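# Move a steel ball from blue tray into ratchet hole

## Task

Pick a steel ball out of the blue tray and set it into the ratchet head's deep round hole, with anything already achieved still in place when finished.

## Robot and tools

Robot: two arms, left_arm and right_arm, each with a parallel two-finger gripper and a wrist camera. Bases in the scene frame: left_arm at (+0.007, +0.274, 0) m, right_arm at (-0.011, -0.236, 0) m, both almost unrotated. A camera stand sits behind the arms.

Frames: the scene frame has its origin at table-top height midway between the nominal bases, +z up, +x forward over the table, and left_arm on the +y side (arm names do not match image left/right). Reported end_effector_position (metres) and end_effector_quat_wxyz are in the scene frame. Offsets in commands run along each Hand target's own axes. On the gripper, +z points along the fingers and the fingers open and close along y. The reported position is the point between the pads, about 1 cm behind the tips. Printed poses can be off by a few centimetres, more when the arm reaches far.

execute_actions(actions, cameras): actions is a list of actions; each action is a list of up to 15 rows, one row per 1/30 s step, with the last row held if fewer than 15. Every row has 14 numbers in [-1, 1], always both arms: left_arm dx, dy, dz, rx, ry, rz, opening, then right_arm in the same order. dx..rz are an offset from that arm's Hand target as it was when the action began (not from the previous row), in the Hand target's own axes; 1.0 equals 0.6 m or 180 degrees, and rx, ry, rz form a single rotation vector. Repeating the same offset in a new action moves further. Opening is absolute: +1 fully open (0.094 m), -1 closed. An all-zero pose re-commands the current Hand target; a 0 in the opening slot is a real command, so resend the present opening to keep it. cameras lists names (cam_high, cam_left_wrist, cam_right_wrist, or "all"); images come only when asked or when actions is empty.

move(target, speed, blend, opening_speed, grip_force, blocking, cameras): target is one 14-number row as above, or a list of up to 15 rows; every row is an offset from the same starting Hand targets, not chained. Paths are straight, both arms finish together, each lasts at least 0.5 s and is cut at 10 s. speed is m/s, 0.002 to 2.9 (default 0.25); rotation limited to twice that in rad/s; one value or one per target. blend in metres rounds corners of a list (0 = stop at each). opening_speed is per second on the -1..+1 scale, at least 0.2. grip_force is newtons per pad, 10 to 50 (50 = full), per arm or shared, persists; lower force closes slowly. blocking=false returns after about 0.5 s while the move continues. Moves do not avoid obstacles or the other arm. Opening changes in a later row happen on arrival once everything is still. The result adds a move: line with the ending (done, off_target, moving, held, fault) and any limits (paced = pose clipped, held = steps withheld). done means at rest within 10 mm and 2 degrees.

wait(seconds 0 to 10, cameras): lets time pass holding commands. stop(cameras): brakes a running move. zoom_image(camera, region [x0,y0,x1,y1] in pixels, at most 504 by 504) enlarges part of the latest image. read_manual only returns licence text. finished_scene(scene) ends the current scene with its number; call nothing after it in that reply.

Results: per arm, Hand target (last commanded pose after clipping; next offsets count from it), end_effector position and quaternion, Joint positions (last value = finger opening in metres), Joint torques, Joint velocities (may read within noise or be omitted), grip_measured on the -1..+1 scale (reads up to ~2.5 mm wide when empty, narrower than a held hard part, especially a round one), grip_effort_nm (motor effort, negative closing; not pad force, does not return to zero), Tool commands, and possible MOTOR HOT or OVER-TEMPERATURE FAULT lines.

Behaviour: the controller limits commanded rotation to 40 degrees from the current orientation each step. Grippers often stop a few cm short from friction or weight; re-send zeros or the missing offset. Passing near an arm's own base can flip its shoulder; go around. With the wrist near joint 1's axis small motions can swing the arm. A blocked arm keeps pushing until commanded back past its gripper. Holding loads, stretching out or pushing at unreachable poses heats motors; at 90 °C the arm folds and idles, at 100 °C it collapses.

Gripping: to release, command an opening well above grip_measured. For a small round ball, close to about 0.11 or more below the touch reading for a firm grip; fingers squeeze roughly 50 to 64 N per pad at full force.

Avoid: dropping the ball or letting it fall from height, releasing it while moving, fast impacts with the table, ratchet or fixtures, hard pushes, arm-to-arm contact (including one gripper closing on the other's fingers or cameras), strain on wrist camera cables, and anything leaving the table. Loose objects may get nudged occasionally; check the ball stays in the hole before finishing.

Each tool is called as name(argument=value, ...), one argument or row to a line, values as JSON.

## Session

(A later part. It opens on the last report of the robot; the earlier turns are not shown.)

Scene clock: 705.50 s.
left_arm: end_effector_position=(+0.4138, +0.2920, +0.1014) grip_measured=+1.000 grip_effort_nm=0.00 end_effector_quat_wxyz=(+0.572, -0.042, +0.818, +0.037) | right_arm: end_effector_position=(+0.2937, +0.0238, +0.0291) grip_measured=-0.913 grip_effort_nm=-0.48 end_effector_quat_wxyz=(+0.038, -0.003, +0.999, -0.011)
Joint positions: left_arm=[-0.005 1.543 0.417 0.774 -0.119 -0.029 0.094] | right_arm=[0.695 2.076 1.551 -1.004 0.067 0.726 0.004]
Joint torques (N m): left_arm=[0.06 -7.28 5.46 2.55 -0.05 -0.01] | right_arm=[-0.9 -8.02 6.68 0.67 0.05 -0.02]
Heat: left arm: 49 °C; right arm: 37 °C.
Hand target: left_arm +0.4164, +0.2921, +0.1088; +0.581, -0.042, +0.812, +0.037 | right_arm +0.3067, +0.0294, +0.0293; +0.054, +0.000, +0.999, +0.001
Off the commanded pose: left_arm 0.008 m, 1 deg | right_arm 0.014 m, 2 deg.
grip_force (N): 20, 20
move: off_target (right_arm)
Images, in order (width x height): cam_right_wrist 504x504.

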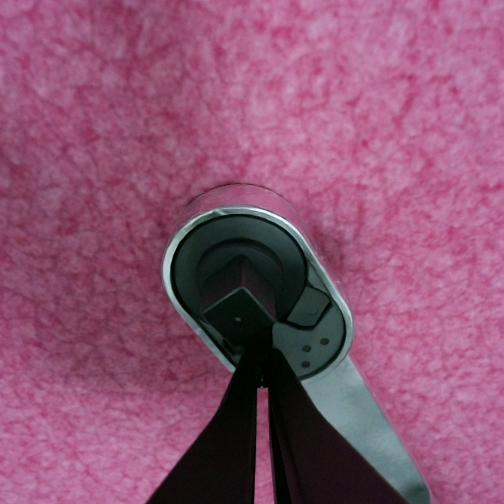

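move(
  target=[0,0,0,0,0,0,1,0.003,-0.005,0.0,0,0,0,-0.97],
  speed=0.06,
  cameras=["cam_right_wrist"],
)

zoom_image(
  camera="cam_right_wrist",
  region=[190, 290, 330, 430],
)

zoom_image(
  camera="cam_right_wrist",
  region=[247, 352, 279, 396],
)

Scene clock: 718.07 s.
left_arm: end_effector_position=(+0.4138, +0.2920, +0.1014) grip_measured=+1.000 grip_effort_nm=0.00 end_effector_quat_wxyz=(+0.572, -0.042, +0.818, +0.037) | right_arm: end_effector_position=(+0.2937, +0.0238, +0.0290) grip_measured=-0.913 grip_effort_nm=-0.48 end_effector_quat_wxyz=(+0.036, -0.003, +0.999, -0.009)
Joint positions: left_arm=[-0.005 1.543 0.417 0.774 -0.119 -0.029 0.094] | right_arm=[0.692 2.076 1.551 -1.004 0.062 0.723 0.004]
Joint torques (N m): left_arm=[0.06 -7.28 5.46 2.55 -0.05 -0.01] | right_arm=[-0.9 -8.87 5.33 0.73 0.09 -0.04]
Heat: left arm: 49 °C; right arm: 36 °C.
Hand target: left_arm +0.4164, +0.2921, +0.1088; +0.581, -0.042, +0.812, +0.037 | right_arm +0.3048, +0.0265, +0.0291; +0.054, +0.000, +0.999, +0.001
Off the commanded pose: left_arm 0.008 m, 1 deg | right_arm 0.012 m, 2 deg.
grip_force (N): 20, 20
move: off_target (right_arm)
Images, in order (width x height): cam_right_wrist 504x504.

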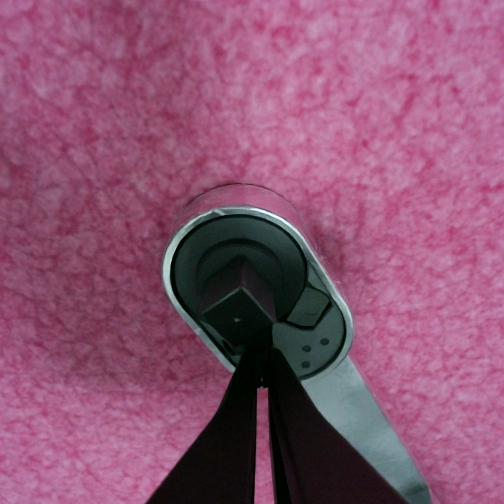

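Scaled by 3.600 from the camera's 504x504 image, which has a finer 720x720 frame.

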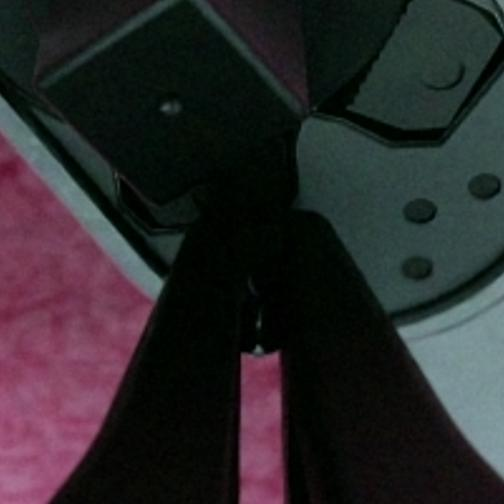

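Scaled by 11.455 from the camera's 504x504 image, which has a finer 720x720 frame.

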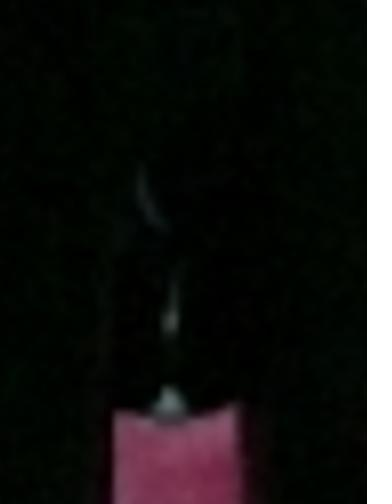

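move(
  target=[0,0,0,0,0,0,1,0.0,-0.003,-0.007,0,0,0,-0.97],
  speed=0.06,
  cameras=["cam_right_wrist"],
)

zoom_image(
  camera="cam_right_wrist",
  region=[190, 290, 330, 430],
)

zoom_image(
  camera="cam_right_wrist",
  region=[247, 352, 279, 396],
)

Scene clock: 727.87 s.
left_arm: end_effector_position=(+0.4138, +0.2920, +0.1014) grip_measured=+1.000 grip_effort_nm=0.01 end_effector_quat_wxyz=(+0.572, -0.042, +0.818, +0.037) | right_arm: end_effector_position=(+0.2938, +0.0236, +0.0290) grip_measured=-0.913 grip_effort_nm=-0.48 end_effector_quat_wxyz=(+0.035, -0.004, +0.999, -0.008)
Joint positions: left_arm=[-0.005 1.543 0.417 0.774 -0.119 -0.029 0.094] | right_arm=[0.69 2.076 1.551 -1.004 0.059 0.72 0.004]
Joint torques (N m): left_arm=[0.08 -7.28 5.45 2.54 -0.06 -0.01] | right_arm=[-0.99 -9.59 5.42 0.61 0.12 -0.04]
Heat: left arm: 49 °C; right arm: 36 °C.
Hand target: left_arm +0.4164, +0.2921, +0.1088; +0.581, -0.042, +0.812, +0.037 | right_arm +0.3045, +0.0247, +0.0333; +0.054, +0.000, +0.999, +0.001
Off the commanded pose: left_arm 0.008 m, 1 deg | right_arm 0.011 m, 2 deg.
grip_force (N): 20, 20
move: off_target (right_arm)
Images, in order (width x height): cam_right_wrist 504x504.

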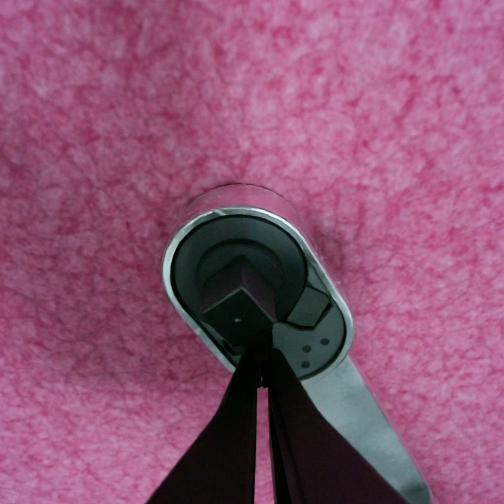

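Scaled by 3.600 from the camera's 504x504 image, which has a finer 720x720 frame.

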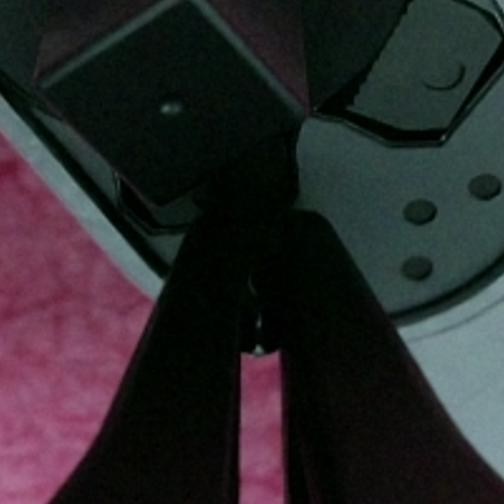

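Scaled by 11.455 from the camera's 504x504 image, which has a finer 720x720 frame.

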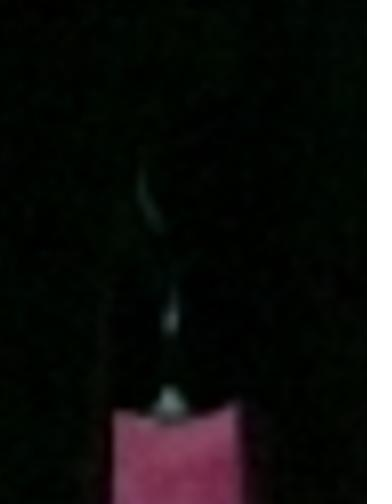

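move(
  target=[0,0,0,0,0,0,1,0,0,0,0,0,0,-0.75],
  opening_speed=0.2,
  cameras=["cam_right_wrist"],
)

zoom_image(
  camera="cam_right_wrist",
  region=[210, 330, 310, 430],
)

Scene clock: 737.60 s.
left_arm: end_effector_position=(+0.4138, +0.2920, +0.1014) grip_measured=+1.000 grip_effort_nm=0.00 end_effector_quat_wxyz=(+0.572, -0.042, +0.818, +0.037) | right_arm: end_effector_position=(+0.2947, +0.0224, +0.0290) grip_measured=-0.753 grip_effort_nm=0.13 end_effector_quat_wxyz=(+0.035, -0.002, +0.999, -0.008)
Joint positions: left_arm=[-0.005 1.543 0.417 0.774 -0.119 -0.029 0.094] | right_arm=[0.686 2.076 1.551 -1.005 0.059 0.72 0.012]
Joint torques (N m): left_arm=[0.08 -7.28 5.45 2.54 -0.05 -0.02] | right_arm=[-0.64 -9.58 5.44 0.62 0.12 -0.04]
Heat: left arm: 49 °C; right arm: 36 °C.
Hand target: left_arm +0.4164, +0.2921, +0.1088; +0.581, -0.042, +0.812, +0.037 | right_arm +0.3044, +0.0246, +0.0333; +0.054, +0.000, +0.999, +0.000
Off the commanded pose: left_arm 0.008 m, 1 deg | right_arm 0.011 m, 2 deg.
grip_force (N): 20, 20
move: off_target (right_arm)
Images, in order (width x height): cam_right_wrist 504x504.

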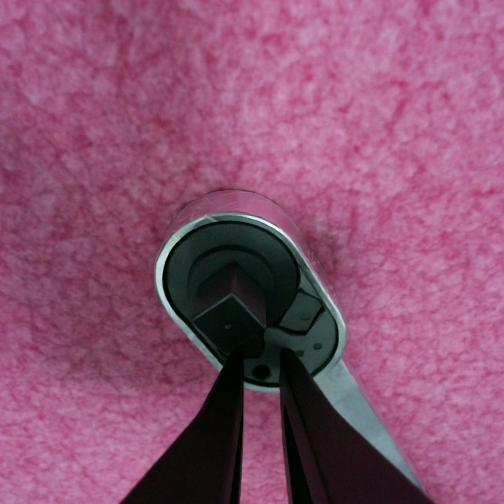

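Scaled by 5.040 from the camera's 504x504 image, which has a finer 720x720 frame.

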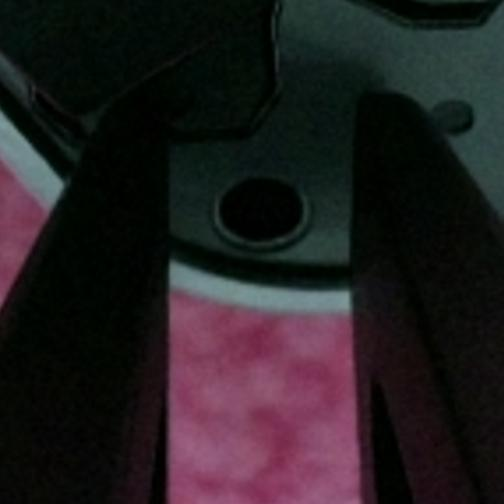

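move(
  target=[0,0,0,0,0,0,1,0.03,0,-0.1,0,0,0,-0.75],
  speed=0.12,
  cameras=["cam_high","cam_right_wrist"],
)

zoom_image(
  camera="cam_right_wrist",
  region=[210, 260, 310, 360],
)

Scene clock: 744.77 s.
left_arm: end_effector_position=(+0.4138, +0.2920, +0.1014) grip_measured=+1.000 grip_effort_nm=0.00 end_effector_quat_wxyz=(+0.572, -0.042, +0.818, +0.037) | right_arm: end_effector_position=(+0.2719, +0.0182, +0.0703) grip_measured=-0.752 grip_effort_nm=0.12 end_effector_quat_wxyz=(+0.026, -0.002, +1.000, -0.016)
Joint positions: left_arm=[-0.005 1.543 0.417 0.774 -0.119 -0.029 0.094] | right_arm=[0.718 1.988 1.591 -1.157 0.059 0.754 0.012]
Joint torques (N m): left_arm=[0.08 -7.27 5.45 2.54 -0.05 -0.01] | right_arm=[0.34 -10.96 7.84 0.3 0.14 0.08]
Heat: left arm: 49 °C; right arm: 37 °C.
Hand target: left_arm +0.4164, +0.2921, +0.1088; +0.581, -0.042, +0.812, +0.037 | right_arm +0.2801, +0.0246, +0.0910; +0.054, +0.000, +0.999, +0.001
Off the commanded pose: left_arm 0.008 m, 1 deg | right_arm 0.023 m, 4 deg.
grip_force (N): 20, 20
move: off_target (right_arm)
Images, in order (width x height): cam_high 504x504, cam_right_wrist 504x504.

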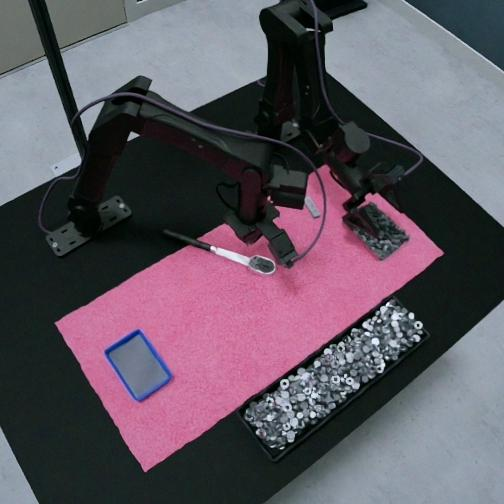

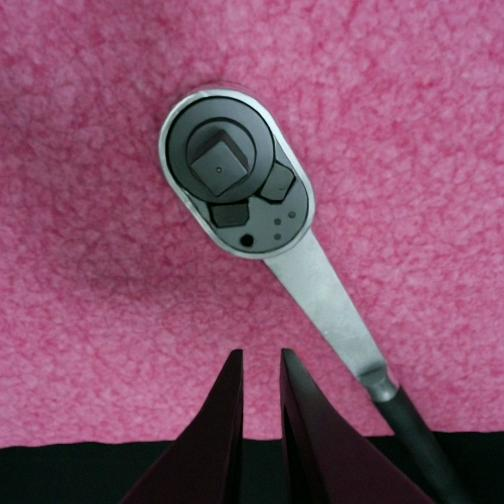

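Scaled by 5.040 from the camera's 504x504 image, which has a finer 720x720 frame.

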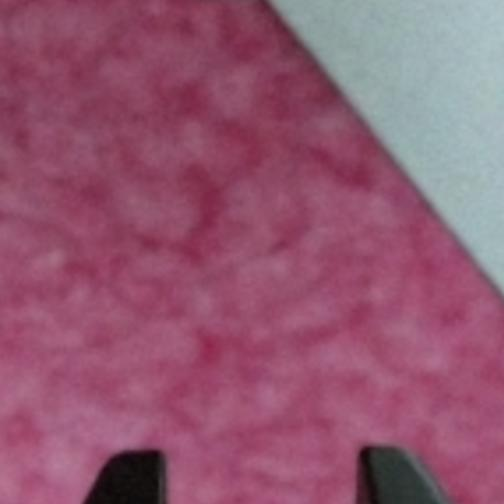

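zoom_image(
  camera="cam_right_wrist",
  region=[226, 220, 268, 262],
)

zoom_image(
  camera="cam_right_wrist",
  region=[100, 60, 350, 440],
)

Scaled by 12.000 from the camera's 504x504 image, which has a finer 720x720 frame.

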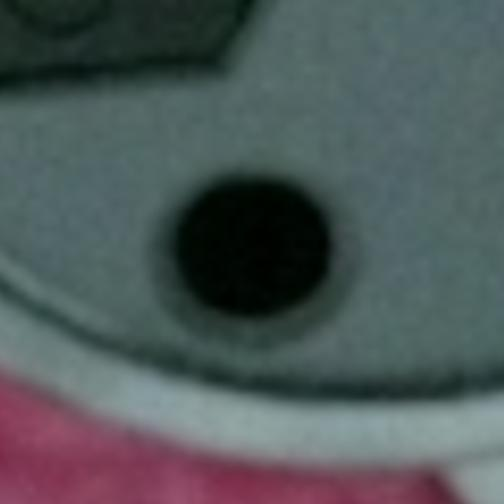

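Scaled by 1.326 from the camera's 504x504 image, which has a finer 720x720 frame.

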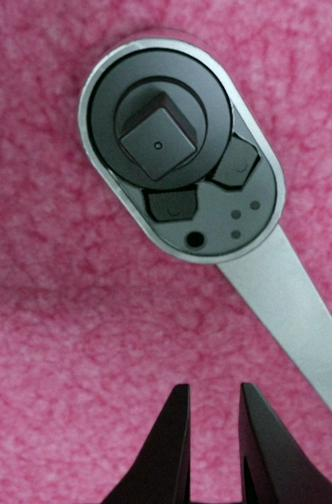

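move(
  target=[0,0,0,0,0,0,1,0.03,0,0,0,-0.16,0,-0.75],
  speed=0.15,
  cameras=["cam_right_wrist"],
)

Scene clock: 759.73 s.
left_arm: end_effector_position=(+0.4138, +0.2920, +0.1014) grip_measured=+1.000 grip_effort_nm=0.01 end_effector_quat_wxyz=(+0.572, -0.042, +0.818, +0.037) | right_arm: end_effector_position=(+0.2590, +0.0241, +0.0762) grip_measured=-0.752 grip_effort_nm=0.12 end_effector_quat_wxyz=(+0.279, -0.008, +0.960, -0.011)
Joint positions: left_arm=[-0.005 1.543 0.417 0.774 -0.119 -0.029 0.094] | right_arm=[0.946 1.706 1.122 -0.665 0.473 0.891 0.012]
Joint torques (N m): left_arm=[0.09 -7.28 5.45 2.54 -0.05 -0.01] | right_arm=[0.38 -9.28 4.86 0.93 0.45 0.06]
Heat: left arm: 49 °C; right arm: 39 °C.
Hand target: left_arm +0.4164, +0.2921, +0.1088; +0.581, -0.042, +0.812, +0.037 | right_arm +0.2622, +0.0246, +0.0891; +0.300, +0.000, +0.954, +0.000
Off the commanded pose: left_arm 0.008 m, 1 deg | right_arm 0.013 m, 3 deg.
grip_force (N): 20, 20
move: off_target (right_arm)
Images, in order (width x height): cam_right_wrist 504x504.

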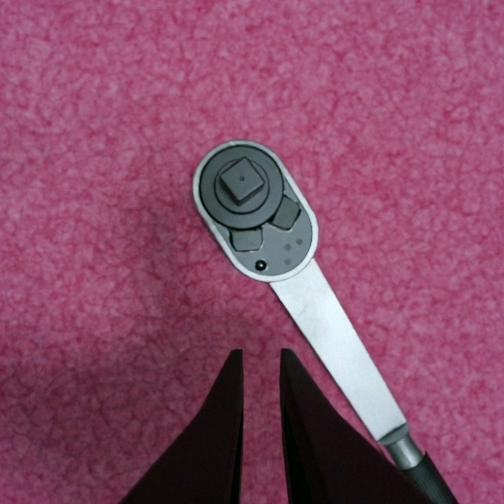

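A glint in the hole shows that the ball is in.

finished_scene(
  scene=2,
)

The scene is finished: the task was done.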